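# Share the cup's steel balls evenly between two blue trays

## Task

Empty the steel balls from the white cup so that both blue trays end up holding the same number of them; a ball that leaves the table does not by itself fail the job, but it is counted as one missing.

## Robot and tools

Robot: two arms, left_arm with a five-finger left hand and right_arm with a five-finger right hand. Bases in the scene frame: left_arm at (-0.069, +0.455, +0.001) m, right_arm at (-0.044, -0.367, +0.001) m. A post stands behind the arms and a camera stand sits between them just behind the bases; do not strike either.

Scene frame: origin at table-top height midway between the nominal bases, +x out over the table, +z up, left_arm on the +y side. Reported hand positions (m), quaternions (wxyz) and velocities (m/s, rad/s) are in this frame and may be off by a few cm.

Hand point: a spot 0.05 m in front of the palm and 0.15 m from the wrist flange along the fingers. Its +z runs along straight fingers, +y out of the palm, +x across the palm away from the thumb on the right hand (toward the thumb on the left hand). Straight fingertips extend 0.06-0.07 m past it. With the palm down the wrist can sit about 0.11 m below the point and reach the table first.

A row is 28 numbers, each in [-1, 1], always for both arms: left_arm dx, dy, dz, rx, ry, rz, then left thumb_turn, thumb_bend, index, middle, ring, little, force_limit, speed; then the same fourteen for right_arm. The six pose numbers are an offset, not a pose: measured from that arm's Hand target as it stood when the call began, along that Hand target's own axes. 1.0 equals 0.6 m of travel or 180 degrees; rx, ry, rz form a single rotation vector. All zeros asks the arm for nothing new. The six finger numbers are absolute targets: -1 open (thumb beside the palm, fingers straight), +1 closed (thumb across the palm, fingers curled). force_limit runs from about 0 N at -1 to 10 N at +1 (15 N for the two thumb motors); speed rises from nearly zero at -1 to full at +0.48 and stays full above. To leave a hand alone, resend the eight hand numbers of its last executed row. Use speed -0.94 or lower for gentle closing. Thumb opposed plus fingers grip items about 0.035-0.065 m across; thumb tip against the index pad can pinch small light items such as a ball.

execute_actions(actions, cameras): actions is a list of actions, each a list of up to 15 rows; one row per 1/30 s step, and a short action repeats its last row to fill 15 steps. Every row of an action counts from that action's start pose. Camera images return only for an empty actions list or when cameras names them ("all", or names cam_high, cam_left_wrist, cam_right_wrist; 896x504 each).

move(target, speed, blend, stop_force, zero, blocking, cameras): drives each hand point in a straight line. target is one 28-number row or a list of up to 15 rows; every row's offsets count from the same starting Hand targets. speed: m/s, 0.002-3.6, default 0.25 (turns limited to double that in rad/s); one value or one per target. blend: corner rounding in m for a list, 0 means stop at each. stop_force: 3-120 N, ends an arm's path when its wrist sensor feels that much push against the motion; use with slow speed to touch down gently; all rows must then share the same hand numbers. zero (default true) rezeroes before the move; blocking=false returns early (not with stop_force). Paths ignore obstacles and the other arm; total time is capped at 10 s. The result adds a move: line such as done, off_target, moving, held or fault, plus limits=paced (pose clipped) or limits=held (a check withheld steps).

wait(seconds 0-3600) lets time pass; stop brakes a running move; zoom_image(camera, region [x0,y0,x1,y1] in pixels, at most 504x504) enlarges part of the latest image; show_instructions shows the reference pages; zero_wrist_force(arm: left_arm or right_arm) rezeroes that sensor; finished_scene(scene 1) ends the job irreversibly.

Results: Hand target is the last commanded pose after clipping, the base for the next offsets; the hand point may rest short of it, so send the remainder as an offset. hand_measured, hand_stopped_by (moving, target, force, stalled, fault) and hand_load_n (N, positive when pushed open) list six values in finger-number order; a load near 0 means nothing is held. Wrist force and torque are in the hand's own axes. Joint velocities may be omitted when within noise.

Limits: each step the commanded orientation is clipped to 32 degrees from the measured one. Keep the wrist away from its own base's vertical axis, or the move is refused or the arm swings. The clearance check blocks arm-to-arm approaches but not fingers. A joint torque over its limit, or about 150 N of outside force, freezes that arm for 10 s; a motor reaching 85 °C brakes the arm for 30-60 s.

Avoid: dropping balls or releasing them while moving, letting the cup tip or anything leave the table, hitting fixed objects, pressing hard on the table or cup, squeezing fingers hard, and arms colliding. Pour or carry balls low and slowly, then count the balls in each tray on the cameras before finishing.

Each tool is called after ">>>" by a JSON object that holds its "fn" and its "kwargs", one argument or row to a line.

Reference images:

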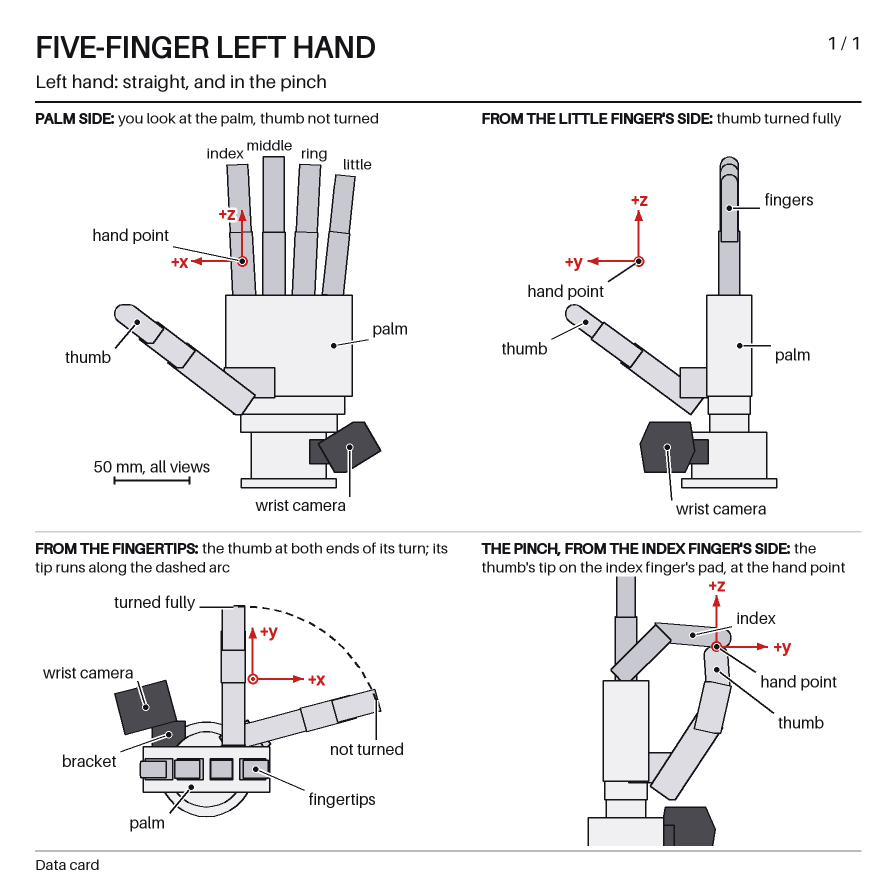

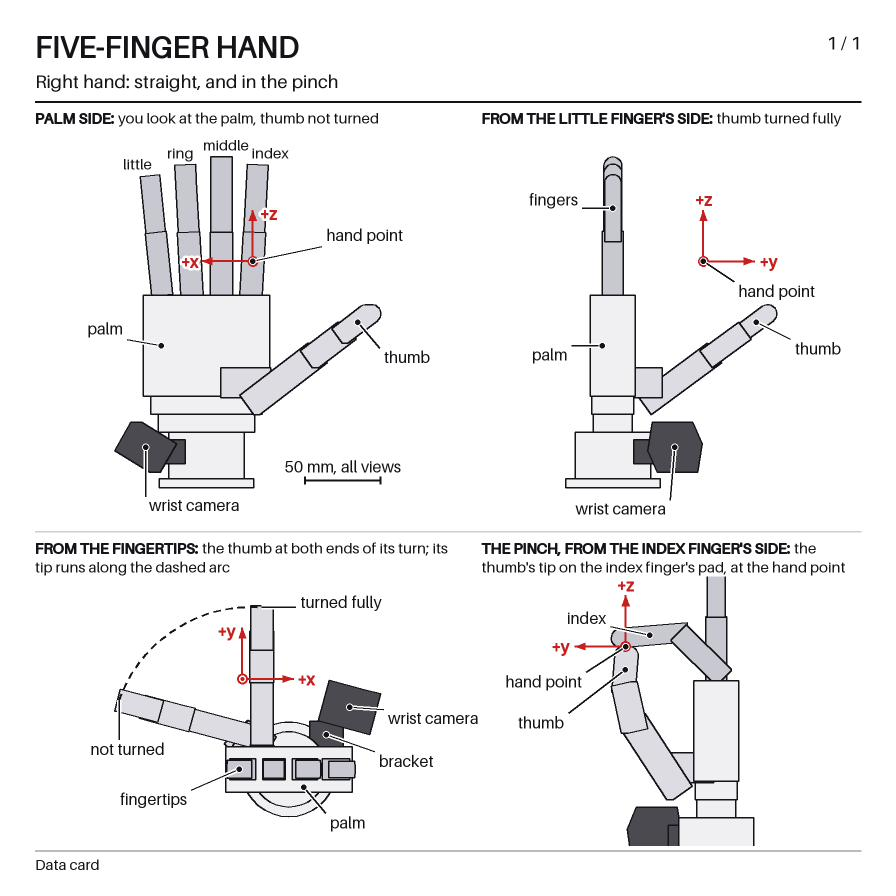

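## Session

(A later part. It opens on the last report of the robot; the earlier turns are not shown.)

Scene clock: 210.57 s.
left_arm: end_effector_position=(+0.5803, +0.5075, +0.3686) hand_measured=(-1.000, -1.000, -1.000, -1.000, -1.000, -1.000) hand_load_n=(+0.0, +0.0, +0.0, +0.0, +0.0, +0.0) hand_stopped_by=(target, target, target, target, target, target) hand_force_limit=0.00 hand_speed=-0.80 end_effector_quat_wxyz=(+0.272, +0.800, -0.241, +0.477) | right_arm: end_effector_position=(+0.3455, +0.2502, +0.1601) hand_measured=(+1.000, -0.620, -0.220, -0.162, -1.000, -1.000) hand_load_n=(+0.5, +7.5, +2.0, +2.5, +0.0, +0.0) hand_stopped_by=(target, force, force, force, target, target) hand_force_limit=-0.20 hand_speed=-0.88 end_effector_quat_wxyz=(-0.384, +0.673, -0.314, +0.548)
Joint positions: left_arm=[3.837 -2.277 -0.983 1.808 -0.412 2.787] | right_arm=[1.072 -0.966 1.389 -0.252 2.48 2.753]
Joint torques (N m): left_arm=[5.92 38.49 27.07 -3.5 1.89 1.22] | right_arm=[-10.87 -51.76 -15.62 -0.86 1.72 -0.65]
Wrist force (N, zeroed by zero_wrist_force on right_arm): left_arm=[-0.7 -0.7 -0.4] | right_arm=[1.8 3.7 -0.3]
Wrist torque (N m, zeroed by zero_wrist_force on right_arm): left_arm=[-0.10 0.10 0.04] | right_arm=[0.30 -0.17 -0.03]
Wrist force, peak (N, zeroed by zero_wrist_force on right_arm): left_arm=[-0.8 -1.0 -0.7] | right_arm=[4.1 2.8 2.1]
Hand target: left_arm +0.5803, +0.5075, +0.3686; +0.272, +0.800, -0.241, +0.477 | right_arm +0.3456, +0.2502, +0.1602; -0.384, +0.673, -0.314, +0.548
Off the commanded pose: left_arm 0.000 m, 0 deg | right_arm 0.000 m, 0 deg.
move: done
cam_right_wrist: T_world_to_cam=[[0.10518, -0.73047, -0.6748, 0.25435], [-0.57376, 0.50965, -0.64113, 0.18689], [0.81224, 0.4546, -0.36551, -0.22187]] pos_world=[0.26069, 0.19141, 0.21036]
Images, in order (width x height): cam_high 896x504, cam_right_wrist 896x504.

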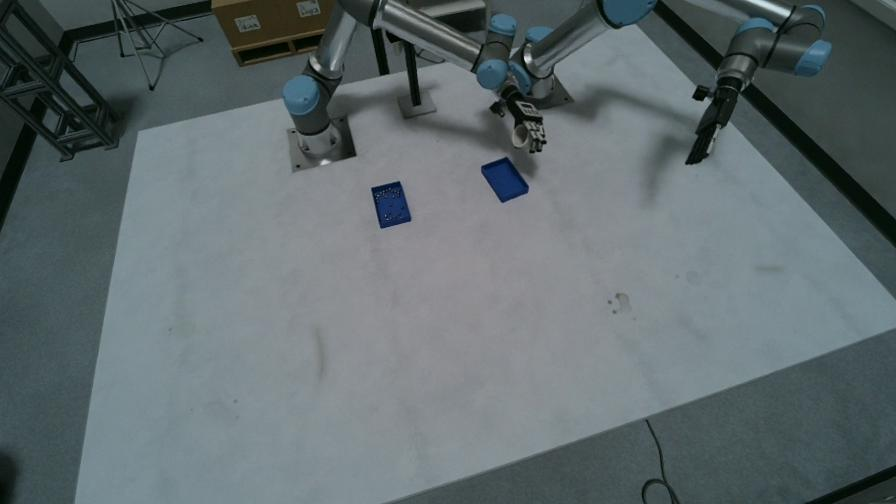

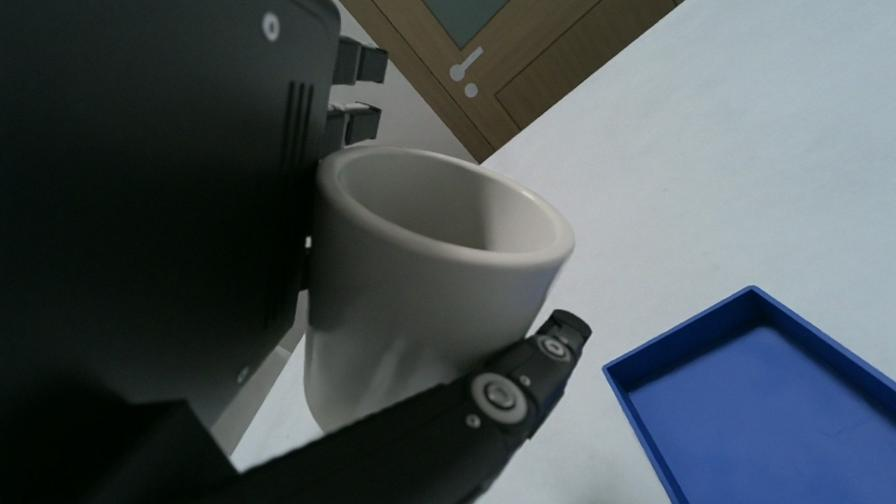

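>>> {"fn": "move", "kwargs": {
  "target": [0,0,0,0,0,0,-1,-1,-1,-1,-1,-1,0,-0.8,-0.073,0.1343,0.0128,0,0,0.1111,1,0.25,0.15,0.2,-1,-1,-0.2,-0.88],
  "speed": 0.1,
  "cameras": ["cam_right_wrist", "cam_high"]
}}

>>> {"fn": "zoom_image", "kwargs": {
  "camera": "cam_high",
  "region": [460, 110, 560, 210]
}}

Scene clock: 215.87 s.
left_arm: end_effector_position=(+0.5803, +0.5075, +0.3686) hand_measured=(-1.000, -1.000, -1.000, -1.000, -1.000, -1.000) hand_load_n=(+0.0, +0.0, +0.0, +0.0, +0.0, +0.0) hand_stopped_by=(target, target, target, target, target, target) hand_force_limit=0.00 hand_speed=-0.80 end_effector_quat_wxyz=(+0.272, +0.800, -0.241, +0.477) | right_arm: end_effector_position=(+0.3441, +0.2475, +0.0681) hand_measured=(+1.000, -0.620, -0.220, -0.162, -1.000, -1.000) hand_load_n=(+0.5, +7.5, +2.0, +2.0, +0.0, +0.0) hand_stopped_by=(target, force, force, force, target, target) hand_force_limit=-0.20 hand_speed=-0.88 end_effector_quat_wxyz=(-0.473, +0.609, -0.426, +0.473)
Joint positions: left_arm=[3.837 -2.277 -0.983 1.808 -0.412 2.787] | right_arm=[1.047 -0.902 1.559 -0.492 2.455 3.096]
Joint torques (N m): left_arm=[6.55 38.79 27.15 -3.58 1.98 1.34] | right_arm=[1.65 -56.29 -24.9 1.06 1.19 -0.84]
Wrist force (N, zeroed by zero_wrist_force on right_arm): left_arm=[-0.6 -0.9 -0.5] | right_arm=[2.5 4.4 -0.7]
Wrist torque (N m, zeroed by zero_wrist_force on right_arm): left_arm=[-0.12 0.08 0.05] | right_arm=[0.45 -0.21 0.12]
Wrist force, peak (N, zeroed by zero_wrist_force on right_arm): left_arm=[-0.7 -1.1 -0.7] | right_arm=[2.7 5.6 -0.5]
Hand target: left_arm +0.5803, +0.5075, +0.3686; +0.272, +0.800, -0.241, +0.477 | right_arm +0.3441, +0.2476, +0.0682; -0.473, +0.609, -0.426, +0.473
Off the commanded pose: left_arm 0.000 m, 0 deg | right_arm 0.000 m, 0 deg.
move: done
cam_right_wrist: T_world_to_cam=[[0.03564, -0.46388, -0.88518, 0.16274], [-0.58274, 0.70992, -0.3955, 0.06529], [0.81187, 0.52993, -0.24502, -0.27989]] pos_world=[0.25948, 0.17747, 0.1013]
Images, in order (width x height): cam_high 896x504, cam_right_wrist 896x504.

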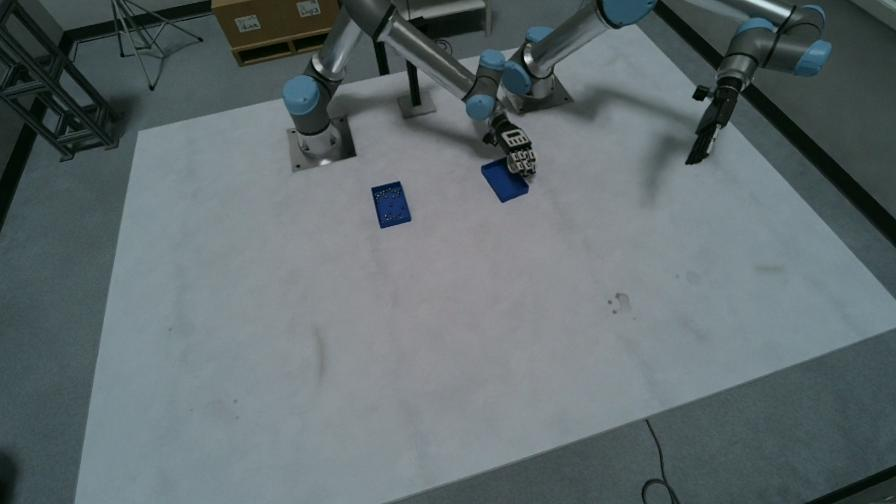

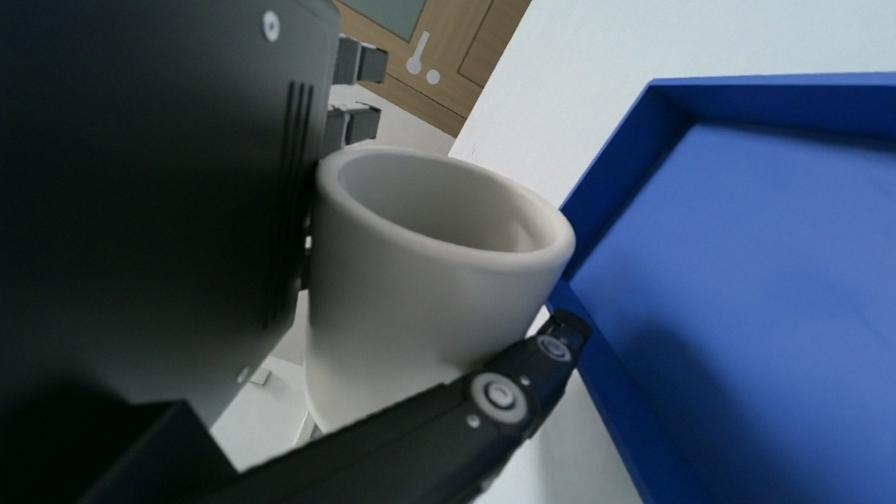

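Scaled by 5.040 from the camera's image (finer frame: 1280x720).

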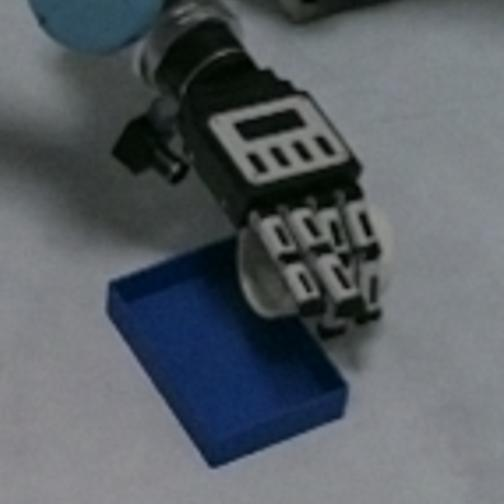

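>>> {"fn": "move", "kwargs": {
  "target": [0,0,0,0,0,0,-1,-1,-1,-1,-1,-1,0,-0.8,0.0047,-0.0088,0,0,0,0.0444,1,0.25,0.15,0.2,-1,-1,-0.2,-0.88],
  "speed": 0.1,
  "cameras": ["cam_right_wrist"]
}}

>>> {"fn": "move", "kwargs": {
  "target": [
    [0,0,0,0,0,0,-1,-1,-1,-1,-1,-1,0,-0.8,0.0042,-0.0078,0,0,0,0.0389,1,0.25,0.15,0.2,-1,-1,-0.2,-0.88],
    [0,0,0,0,0,0,-1,-1,-1,-1,-1,-1,0,-0.8,0,0,0,0,0,0,1,0.25,0.15,0.2,-1,-1,-0.2,-0.88]
  ],
  "speed": 0.1,
  "cameras": ["cam_right_wrist"]
}}

Scene clock: 218.40 s.
left_arm: end_effector_position=(+0.5803, +0.5075, +0.3686) hand_measured=(-1.000, -1.000, -1.000, -1.000, -1.000, -1.000) hand_load_n=(+0.0, +0.0, +0.0, +0.0, +0.0, +0.0) hand_stopped_by=(target, target, target, target, target, target) hand_force_limit=0.00 hand_speed=-0.80 end_effector_quat_wxyz=(+0.272, +0.800, -0.241, +0.477) | right_arm: end_effector_position=(+0.3451, +0.2458, +0.0740) hand_measured=(+1.000, -0.620, -0.220, -0.162, -1.000, -1.000) hand_load_n=(+0.0, +7.5, +2.0, +2.5, +0.0, +0.0) hand_stopped_by=(target, force, force, force, target, target) hand_force_limit=-0.20 hand_speed=-0.88 end_effector_quat_wxyz=(-0.505, +0.577, -0.468, +0.439)
Joint positions: left_arm=[3.837 -2.277 -0.983 1.808 -0.412 2.787] | right_arm=[1.034 -0.924 1.592 -0.506 2.443 3.232]
Joint torques (N m): left_arm=[5.99 38.33 26.7 -3.72 2.08 1.25] | right_arm=[2.04 -32.58 -25.48 1.44 0.98 -1.5]
Wrist force (N, zeroed by zero_wrist_force on right_arm): left_arm=[-0.8 -0.9 -0.4] | right_arm=[3.1 4.5 -0.4]
Wrist torque (N m, zeroed by zero_wrist_force on right_arm): left_arm=[-0.13 0.11 0.04] | right_arm=[0.44 -0.28 0.12]
Wrist force, peak (N, zeroed by zero_wrist_force on right_arm): left_arm=[-0.9 -1.0 -0.7] | right_arm=[3.1 4.9 -0.6]
Hand target: left_arm +0.5803, +0.5075, +0.3686; +0.272, +0.800, -0.241, +0.477 | right_arm +0.3450, +0.2458, +0.0738; -0.505, +0.577, -0.468, +0.439
Off the commanded pose: left_arm 0.000 m, 0 deg | right_arm 0.000 m, 0 deg.
move: done
cam_right_wrist: T_world_to_cam=[[0.00803, -0.33885, -0.94081, 0.15006], [-0.58008, 0.76478, -0.2804, 0.04646], [0.81452, 0.54799, -0.19042, -0.28774]] pos_world=[0.26012, 0.17299, 0.09941]

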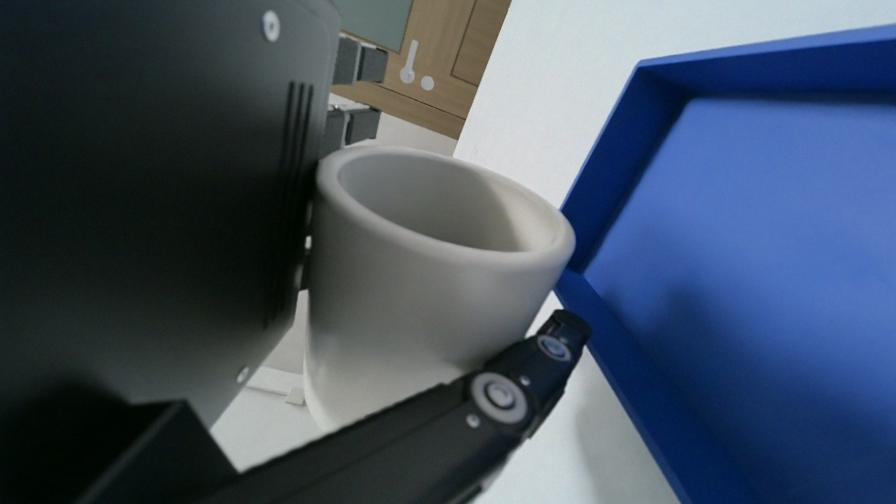

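Scene clock: 220.13 s.
left_arm: end_effector_position=(+0.5803, +0.5075, +0.3686) hand_measured=(-1.000, -1.000, -1.000, -1.000, -1.000, -1.000) hand_load_n=(+0.0, +0.0, +0.0, +0.0, +0.0, +0.0) hand_stopped_by=(target, target, target, target, target, target) hand_force_limit=0.00 hand_speed=-0.80 end_effector_quat_wxyz=(+0.272, +0.800, -0.241, +0.477) | right_arm: end_effector_position=(+0.3449, +0.2459, +0.0737) hand_measured=(+1.000, -0.620, -0.220, -0.162, -1.000, -1.000) hand_load_n=(+0.0, +7.5, +2.0, +2.0, +0.0, +0.0) hand_stopped_by=(target, force, force, force, target, target) hand_force_limit=-0.20 hand_speed=-0.88 end_effector_quat_wxyz=(-0.505, +0.577, -0.468, +0.439)
Joint positions: left_arm=[3.837 -2.277 -0.983 1.808 -0.412 2.787] | right_arm=[1.035 -0.923 1.592 -0.505 2.443 3.232]
Joint torques (N m): left_arm=[6.26 38.29 26.1 -3.72 1.9 1.54] | right_arm=[-7.1 -55.9 -8.18 -3.07 -0.38 2.26]
Wrist force (N, zeroed by zero_wrist_force on right_arm): left_arm=[-0.8 -0.9 -0.6] | right_arm=[3.0 4.8 -0.5]
Wrist torque (N m, zeroed by zero_wrist_force on right_arm): left_arm=[-0.12 0.11 0.04] | right_arm=[0.49 -0.24 0.03]
Wrist force, peak (N, zeroed by zero_wrist_force on right_arm): left_arm=[-0.8 -0.9 -0.6] | right_arm=[3.9 4.9 -0.4]
Hand target: left_arm +0.5803, +0.5075, +0.3686; +0.272, +0.800, -0.241, +0.477 | right_arm +0.3450, +0.2458, +0.0738; -0.505, +0.577, -0.468, +0.439
Off the commanded pose: left_arm 0.000 m, 0 deg | right_arm 0.000 m, 0 deg.
move: done
cam_right_wrist: T_world_to_cam=[[0.00781, -0.33918, -0.94069, 0.14997], [-0.58021, 0.76463, -0.28052, 0.04636], [0.81443, 0.54799, -0.19082, -0.28755]] pos_world=[0.25992, 0.17299, 0.09921]

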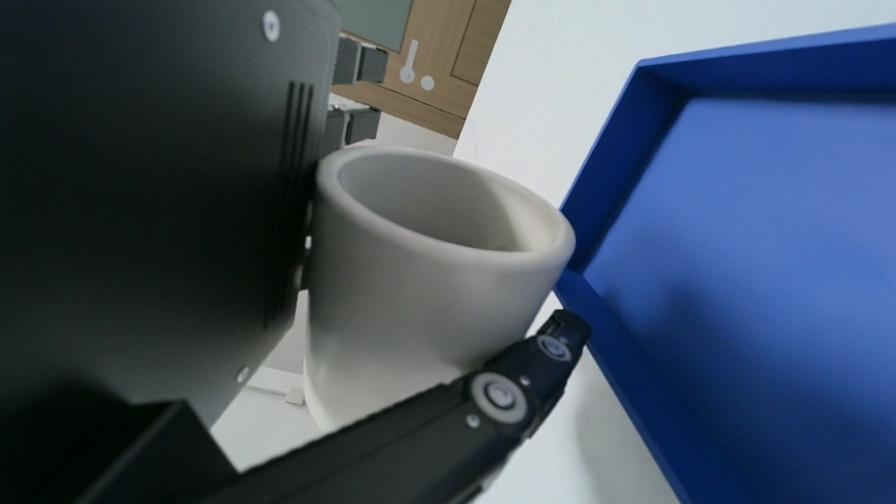

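>>> {"fn": "move", "kwargs": {
  "target": [
    [0,0,0,0,0,0,-1,-1,-1,-1,-1,-1,0,-0.8,0.0047,-0.0088,0,0,0,0.0444,1,0.25,0.15,0.2,-1,-1,-0.2,-0.88],
    [0,0,0,0,0,0,-1,-1,-1,-1,-1,-1,0,-0.8,0,0,0,0,0,0,1,0.25,0.15,0.2,-1,-1,-0.2,-0.88]
  ],
  "speed": 0.1,
  "cameras": ["cam_right_wrist", "cam_high"]
}}

>>> {"fn": "zoom_image", "kwargs": {
  "camera": "cam_high",
  "region": [470, 140, 540, 210]
}}

Scene clock: 223.40 s.
left_arm: end_effector_position=(+0.5803, +0.5075, +0.3686) hand_measured=(-1.000, -1.000, -1.000, -1.000, -1.000, -1.000) hand_load_n=(+0.0, +0.0, +0.0, +0.0, +0.0, +0.0) hand_stopped_by=(target, target, target, target, target, target) hand_force_limit=0.00 hand_speed=-0.80 end_effector_quat_wxyz=(+0.272, +0.800, -0.241, +0.477) | right_arm: end_effector_position=(+0.3449, +0.2459, +0.0737) hand_measured=(+1.000, -0.620, -0.220, -0.162, -1.000, -1.000) hand_load_n=(+0.0, +7.5, +2.0, +2.0, -0.5, +0.0) hand_stopped_by=(target, force, force, force, target, target) hand_force_limit=-0.20 hand_speed=-0.88 end_effector_quat_wxyz=(-0.505, +0.578, -0.468, +0.439)
Joint positions: left_arm=[3.837 -2.277 -0.983 1.808 -0.412 2.787] | right_arm=[1.035 -0.923 1.592 -0.505 2.443 3.232]
Joint torques (N m): left_arm=[6.06 38.71 26.84 -3.85 2.06 1.46] | right_arm=[-6.04 -55.35 -8.92 -2.77 -0.36 2.2]
Wrist force (N, zeroed by zero_wrist_force on right_arm): left_arm=[-0.9 -0.9 -0.5] | right_arm=[2.9 4.5 -0.5]
Wrist torque (N m, zeroed by zero_wrist_force on right_arm): left_arm=[-0.12 0.13 0.03] | right_arm=[0.46 -0.24 0.02]
Wrist force, peak (N, zeroed by zero_wrist_force on right_arm): left_arm=[-1.0 -1.0 -0.5] | right_arm=[4.1 4.9 -0.4]
Hand target: left_arm +0.5803, +0.5075, +0.3686; +0.272, +0.800, -0.241, +0.477 | right_arm +0.3450, +0.2458, +0.0738; -0.505, +0.577, -0.468, +0.439
Off the commanded pose: left_arm 0.000 m, 0 deg | right_arm 0.000 m, 0 deg.
move: done
cam_right_wrist: T_world_to_cam=[[0.00781, -0.33918, -0.94069, 0.14997], [-0.58021, 0.76463, -0.28052, 0.04636], [0.81443, 0.54799, -0.19082, -0.28755]] pos_world=[0.25992, 0.17299, 0.09921]
Images, in order (width x height): cam_high 896x504, cam_right_wrist 896x504.

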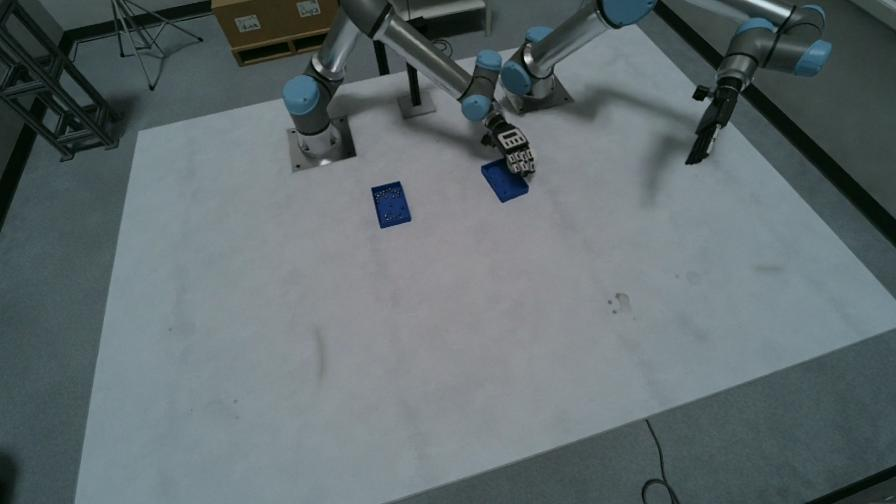

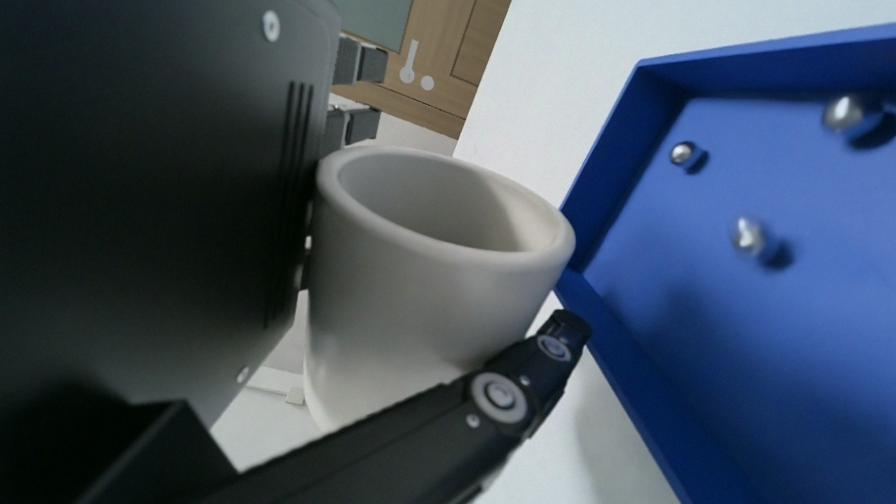

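Scaled by 7.200 from the camera's image (finer frame: 1280x720).

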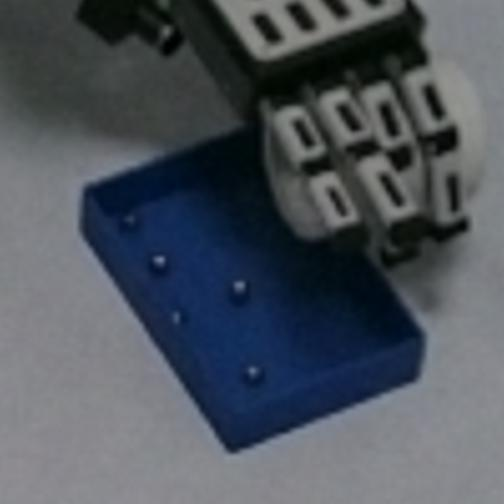

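>>> {"fn": "move", "kwargs": {
  "target": [
    [0,0,0,0,0,0,-1,-1,-1,-1,-1,-1,0,-0.8,0.0047,-0.0088,0,0,0,0.0444,1,0.25,0.15,0.2,-1,-1,-0.2,-0.88],
    [0,0,0,0,0,0,-1,-1,-1,-1,-1,-1,0,-0.8,0,0,0,0,0,0,1,0.25,0.15,0.2,-1,-1,-0.2,-0.88],
    [0,0,0,0,0,0,-1,-1,-1,-1,-1,-1,0,-0.8,0.0047,-0.0088,0,0,0,0.0444,1,0.25,0.15,0.2,-1,-1,-0.2,-0.88],
    [0,0,0,0,0,0,-1,-1,-1,-1,-1,-1,0,-0.8,0,0,0,0,0,0,1,0.25,0.15,0.2,-1,-1,-0.2,-0.88]
  ],
  "speed": 0.1,
  "cameras": ["cam_right_wrist", "cam_high"]
}}

>>> {"fn": "zoom_image", "kwargs": {
  "camera": "cam_high",
  "region": [470, 140, 540, 210]
}}

Scene clock: 228.20 s.
left_arm: end_effector_position=(+0.5803, +0.5075, +0.3686) hand_measured=(-1.000, -1.000, -1.000, -1.000, -1.000, -1.000) hand_load_n=(+0.0, +0.0, +0.0, +0.0, +0.0, +0.0) hand_stopped_by=(target, target, target, target, target, target) hand_force_limit=0.00 hand_speed=-0.80 end_effector_quat_wxyz=(+0.272, +0.800, -0.241, +0.477) | right_arm: end_effector_position=(+0.3449, +0.2459, +0.0737) hand_measured=(+1.000, -0.620, -0.220, -0.162, -1.000, -1.000) hand_load_n=(+0.0, +8.0, +2.0, +2.0, +0.0, +0.0) hand_stopped_by=(target, force, force, force, target, target) hand_force_limit=-0.20 hand_speed=-0.88 end_effector_quat_wxyz=(-0.505, +0.578, -0.468, +0.439)
Joint positions: left_arm=[3.837 -2.277 -0.983 1.808 -0.412 2.787] | right_arm=[1.035 -0.923 1.592 -0.505 2.443 3.232]
Joint torques (N m): left_arm=[6.18 39.33 27.32 -3.58 1.92 1.37] | right_arm=[-7.42 -56.05 -9.07 -3.03 -0.41 1.99]
Wrist force (N, zeroed by zero_wrist_force on right_arm): left_arm=[-0.8 -0.8 -0.5] | right_arm=[3.1 4.5 -0.4]
Wrist torque (N m, zeroed by zero_wrist_force on right_arm): left_arm=[-0.11 0.12 0.03] | right_arm=[0.47 -0.27 0.03]
Wrist force, peak (N, zeroed by zero_wrist_force on right_arm): left_arm=[-0.9 -1.1 -0.5] | right_arm=[4.0 4.7 -0.5]
Hand target: left_arm +0.5803, +0.5075, +0.3686; +0.272, +0.800, -0.241, +0.477 | right_arm +0.3450, +0.2458, +0.0738; -0.505, +0.577, -0.468, +0.439
Off the commanded pose: left_arm 0.000 m, 0 deg | right_arm 0.000 m, 0 deg.
move: done
cam_right_wrist: T_world_to_cam=[[0.00781, -0.33918, -0.94069, 0.14997], [-0.58021, 0.76463, -0.28052, 0.04636], [0.81443, 0.54799, -0.19082, -0.28755]] pos_world=[0.25992, 0.17299, 0.09921]
Images, in order (width x height): cam_high 896x504, cam_right_wrist 896x504.

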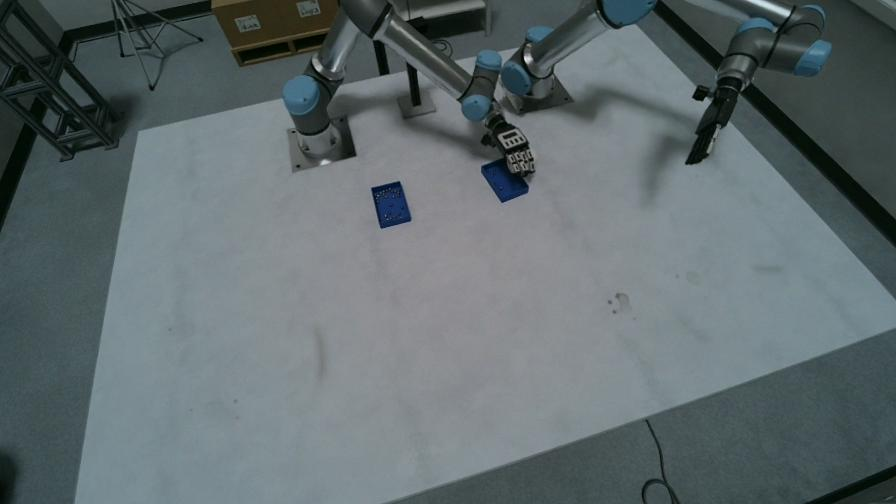

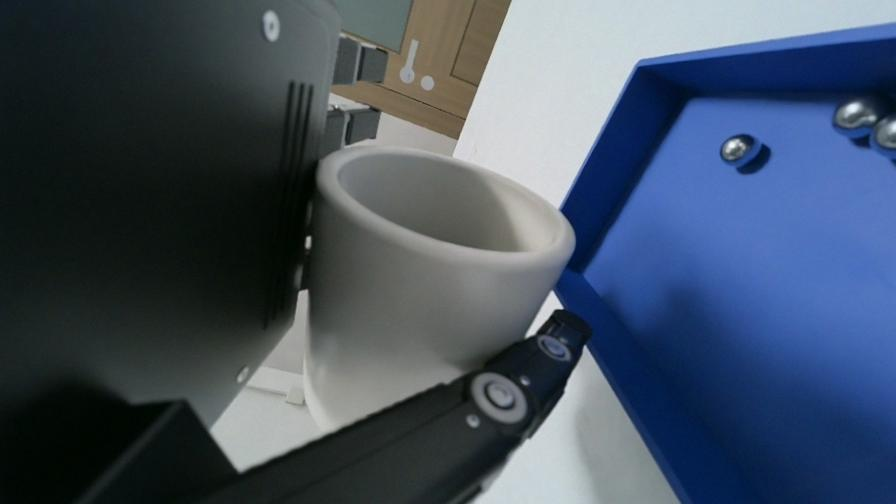

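Scaled by 7.200 from the camera's image (finer frame: 1280x720).

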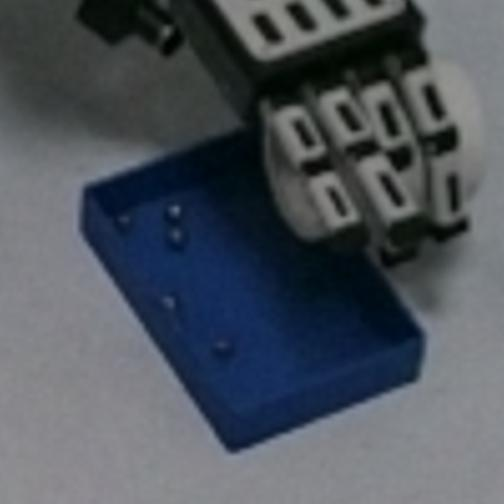

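>>> {"fn": "move", "kwargs": {
  "target": [
    [0,0,0,0,0,0,-1,-1,-1,-1,-1,-1,0,-0.8,0.006,-0.0109,0,0,0,0.0556,1,0.25,0.15,0.2,-1,-1,-0.2,-0.88],
    [0,0,0,0,0,0,-1,-1,-1,-1,-1,-1,0,-0.8,0,0,0,0,0,0,1,0.25,0.15,0.2,-1,-1,-0.2,-0.88]
  ],
  "speed": 0.1,
  "cameras": ["cam_right_wrist", "cam_high"]
}}

>>> {"fn": "zoom_image", "kwargs": {
  "camera": "cam_high",
  "region": [470, 140, 540, 210]
}}

Scene clock: 231.80 s.
left_arm: end_effector_position=(+0.5803, +0.5075, +0.3686) hand_measured=(-1.000, -1.000, -1.000, -1.000, -1.000, -1.000) hand_load_n=(+0.0, +0.0, +0.0, +0.0, +0.0, +0.0) hand_stopped_by=(target, target, target, target, target, target) hand_force_limit=0.00 hand_speed=-0.80 end_effector_quat_wxyz=(+0.272, +0.800, -0.241, +0.477) | right_arm: end_effector_position=(+0.3449, +0.2459, +0.0737) hand_measured=(+1.000, -0.620, -0.220, -0.162, -1.000, -1.000) hand_load_n=(+0.0, +8.0, +2.0, +2.0, +0.0, +0.0) hand_stopped_by=(target, force, force, force, target, target) hand_force_limit=-0.20 hand_speed=-0.88 end_effector_quat_wxyz=(-0.505, +0.578, -0.468, +0.439)
Joint positions: left_arm=[3.837 -2.277 -0.983 1.808 -0.412 2.787] | right_arm=[1.035 -0.923 1.592 -0.505 2.443 3.232]
Joint torques (N m): left_arm=[6.6 39.44 26.36 -3.68 1.75 1.3] | right_arm=[-6.14 -54.71 -9.51 -2.79 -0.42 2.07]
Wrist force (N, zeroed by zero_wrist_force on right_arm): left_arm=[-0.9 -0.8 -0.6] | right_arm=[2.6 4.2 -0.6]
Wrist torque (N m, zeroed by zero_wrist_force on right_arm): left_arm=[-0.11 0.12 0.03] | right_arm=[0.43 -0.19 -0.01]
Wrist force, peak (N, zeroed by zero_wrist_force on right_arm): left_arm=[-1.0 -1.0 -0.5] | right_arm=[3.7 4.8 -0.4]
Hand target: left_arm +0.5803, +0.5075, +0.3686; +0.272, +0.800, -0.241, +0.477 | right_arm +0.3450, +0.2458, +0.0738; -0.505, +0.577, -0.468, +0.439
Off the commanded pose: left_arm 0.000 m, 0 deg | right_arm 0.000 m, 0 deg.
move: done
cam_right_wrist: T_world_to_cam=[[0.00781, -0.33918, -0.94069, 0.14997], [-0.58021, 0.76463, -0.28052, 0.04636], [0.81443, 0.54799, -0.19082, -0.28755]] pos_world=[0.25992, 0.17299, 0.09921]
Images, in order (width x height): cam_high 896x504, cam_right_wrist 896x504.

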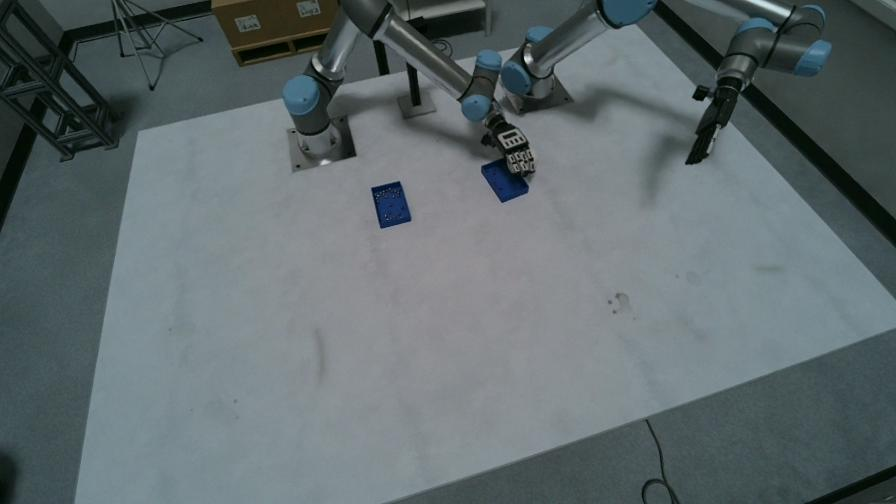

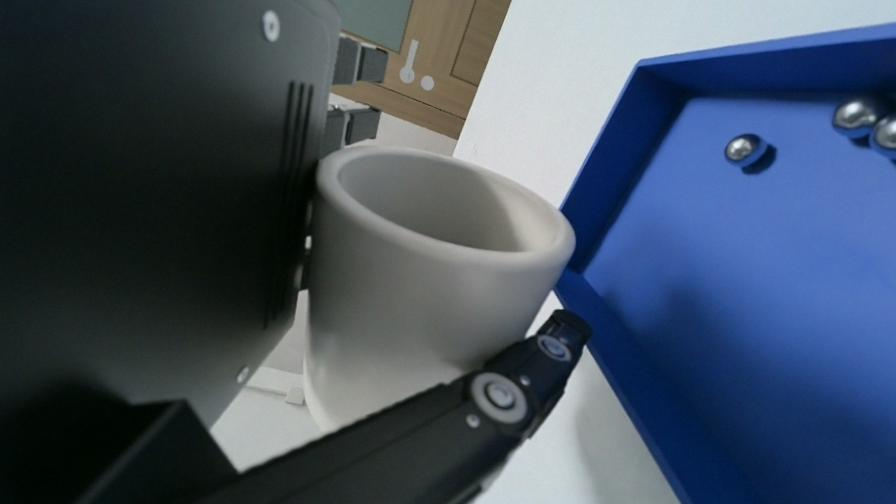

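Scaled by 7.200 from the camera's image (finer frame: 1280x720).

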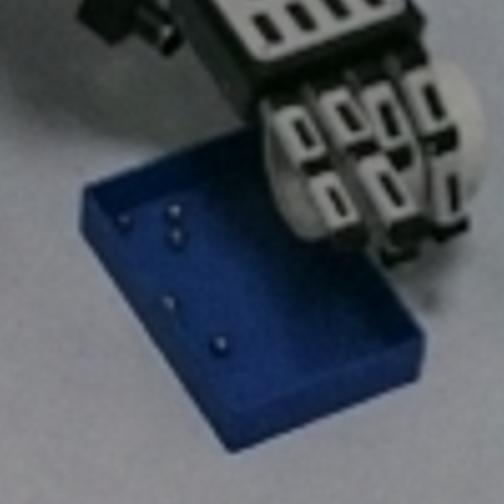

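>>> {"fn": "move", "kwargs": {
  "target": [0,0,0,0,0,0,-1,-1,-1,-1,-1,-1,0,-0.8,0.006,-0.0109,0,0,0,0.0556,1,0.25,0.15,0.2,-1,-1,-0.2,-0.88],
  "speed": 0.1,
  "cameras": ["cam_right_wrist", "cam_high"]
}}

>>> {"fn": "zoom_image", "kwargs": {
  "camera": "cam_high",
  "region": [470, 140, 540, 210]
}}

Scene clock: 234.40 s.
left_arm: end_effector_position=(+0.5803, +0.5075, +0.3686) hand_measured=(-1.000, -1.000, -1.000, -1.000, -1.000, -1.000) hand_load_n=(+0.0, +0.0, +0.0, +0.0, +0.0, +0.0) hand_stopped_by=(target, target, target, target, target, target) hand_force_limit=0.00 hand_speed=-0.80 end_effector_quat_wxyz=(+0.272, +0.800, -0.241, +0.477) | right_arm: end_effector_position=(+0.3464, +0.2426, +0.0806) hand_measured=(+1.000, -0.620, -0.220, -0.162, -1.000, -1.000) hand_load_n=(+0.0, +7.5, +2.0, +2.0, +0.0, -0.5) hand_stopped_by=(target, force, force, force, target, target) hand_force_limit=-0.20 hand_speed=-0.88 end_effector_quat_wxyz=(+0.542, -0.534, +0.516, -0.393)
Joint positions: left_arm=[3.837 -2.277 -0.983 1.808 -0.412 2.787] | right_arm=[1.018 -0.949 1.634 -0.526 2.427 3.403]
Joint torques (N m): left_arm=[5.65 39.75 27.08 -3.59 1.88 1.38] | right_arm=[3.85 -32.98 -24.86 1.28 1.08 -1.59]
Wrist force (N, zeroed by zero_wrist_force on right_arm): left_arm=[-0.5 -1.0 -0.5] | right_arm=[3.3 4.1 -0.5]
Wrist torque (N m, zeroed by zero_wrist_force on right_arm): left_arm=[-0.13 0.08 0.06] | right_arm=[0.42 -0.26 0.08]
Wrist force, peak (N, zeroed by zero_wrist_force on right_arm): left_arm=[-0.7 -1.1 -0.7] | right_arm=[3.9 4.6 -0.5]
Hand target: left_arm +0.5803, +0.5075, +0.3686; +0.272, +0.800, -0.241, +0.477 | right_arm +0.3463, +0.2426, +0.0805; +0.541, -0.534, +0.516, -0.393
Off the commanded pose: left_arm 0.000 m, 0 deg | right_arm 0.000 m, 0 deg.
move: done
cam_right_wrist: T_world_to_cam=[[-0.02568, -0.17364, -0.98447, 0.13024], [-0.57184, 0.81031, -0.128, 0.02538], [0.81996, 0.55968, -0.1201, -0.29613]] pos_world=[0.26067, 0.16779, 0.0959]
Images, in order (width x height): cam_high 896x504, cam_right_wrist 896x504.

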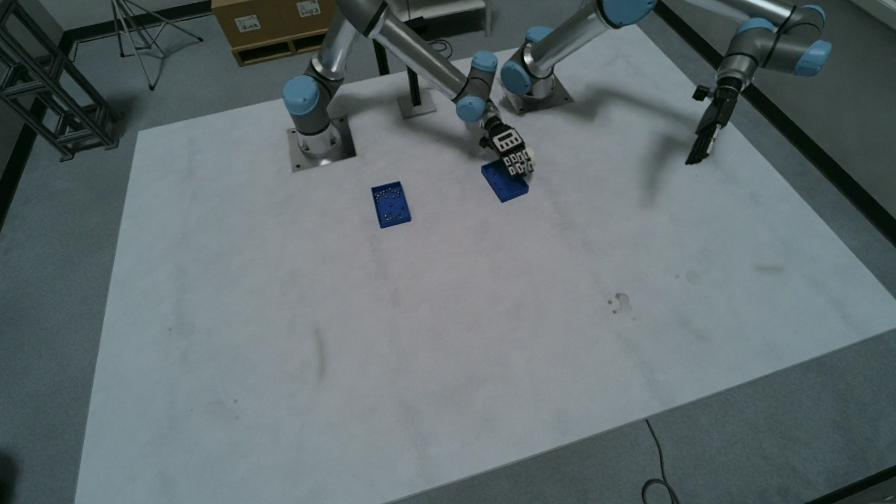

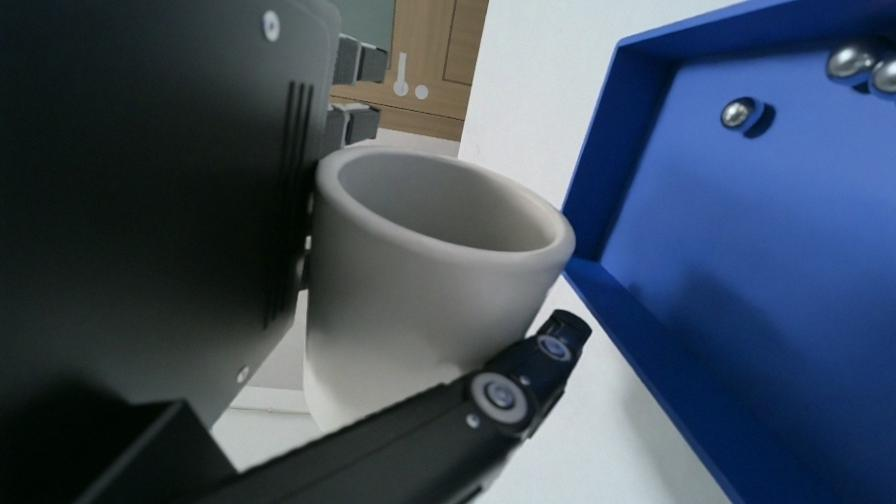

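Scaled by 7.200 from the camera's image (finer frame: 1280x720).

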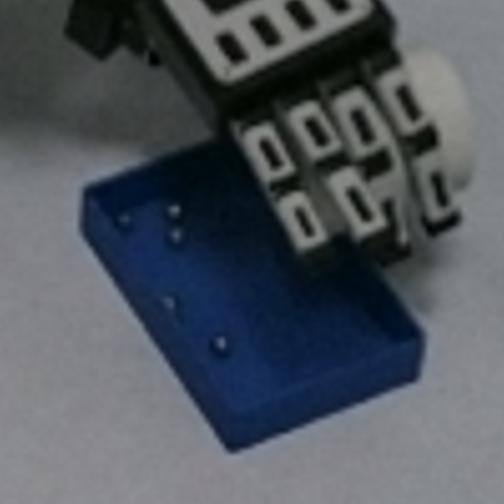

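>>> {"fn": "move", "kwargs": {
  "target": [0,0,0,0,0,0,-1,-1,-1,-1,-1,-1,0,-0.8,0.0113,-0.0179,0,0,0,0.0944,1,0.25,0.15,0.2,-1,-1,-0.2,-0.88],
  "speed": 0.1,
  "cameras": ["cam_right_wrist", "cam_high"]
}}

>>> {"fn": "zoom_image", "kwargs": {
  "camera": "cam_high",
  "region": [470, 140, 540, 210]
}}

Scene clock: 260.97 s.
left_arm: end_effector_position=(+0.5803, +0.5075, +0.3686) hand_measured=(-1.000, -1.000, -1.000, -1.000, -1.000, -1.000) hand_load_n=(+0.0, +0.0, +0.0, +0.0, +0.0, +0.0) hand_stopped_by=(target, target, target, target, target, target) hand_force_limit=0.00 hand_speed=-0.80 end_effector_quat_wxyz=(+0.272, +0.800, -0.241, +0.477) | right_arm: end_effector_position=(+0.3488, +0.2347, +0.0902) hand_measured=(+1.000, -0.620, -0.220, -0.162, -1.000, -1.000) hand_load_n=(+0.0, +8.0, +2.0, +2.0, +0.0, +0.0) hand_stopped_by=(target, force, force, force, target, target) hand_force_limit=-0.20 hand_speed=-0.88 end_effector_quat_wxyz=(+0.594, -0.452, +0.590, -0.309)
Joint positions: left_arm=[3.837 -2.277 -0.983 1.808 -0.412 2.787] | right_arm=[0.99 -0.981 1.707 -0.571 2.399 3.693]
Joint torques (N m): left_arm=[5.89 38.55 26.79 -3.65 1.66 1.3] | right_arm=[5.34 -34.73 -23.74 1.13 1.08 -0.72]
Wrist force (N, zeroed by zero_wrist_force on right_arm): left_arm=[-0.7 -0.9 -0.7] | right_arm=[4.2 3.9 -0.7]
Wrist torque (N m, zeroed by zero_wrist_force on right_arm): left_arm=[-0.12 0.09 0.05] | right_arm=[0.40 -0.33 0.11]
Wrist force, peak (N, zeroed by zero_wrist_force on right_arm): left_arm=[-0.9 -1.0 -0.6] | right_arm=[3.9 4.8 -0.6]
Hand target: left_arm +0.5803, +0.5075, +0.3686; +0.272, +0.800, -0.241, +0.477 | right_arm +0.3487, +0.2347, +0.0901; +0.594, -0.452, +0.590, -0.309
Off the commanded pose: left_arm 0.000 m, 0 deg | right_arm 0.000 m, 0 deg.
move: done
cam_right_wrist: T_world_to_cam=[[-0.0776, 0.11681, -0.99012, 0.08886], [-0.54604, 0.82594, 0.14023, -0.00246], [0.83416, 0.55153, -0.00031, -0.30628]] pos_world=[0.26104, 0.16058, 0.08823]
Images, in order (width x height): cam_high 896x504, cam_right_wrist 896x504.

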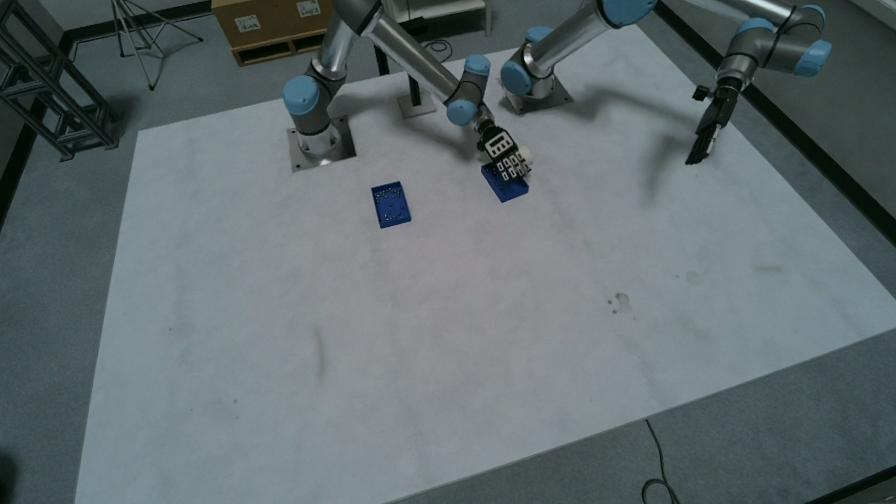

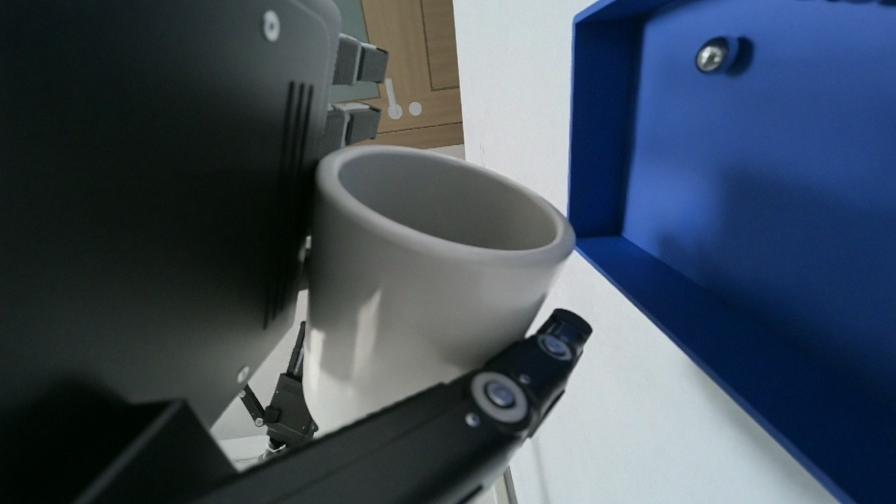

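Scaled by 7.200 from the camera's image (finer frame: 1280x720).

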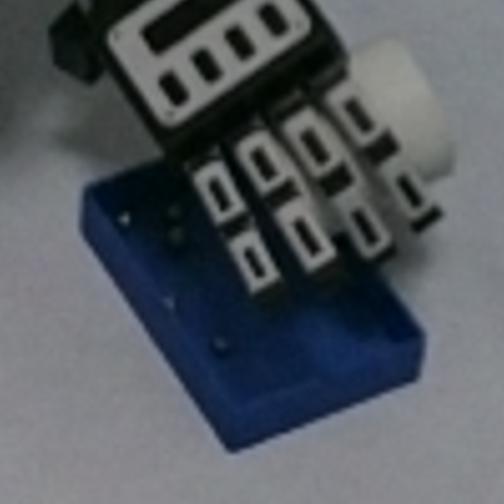

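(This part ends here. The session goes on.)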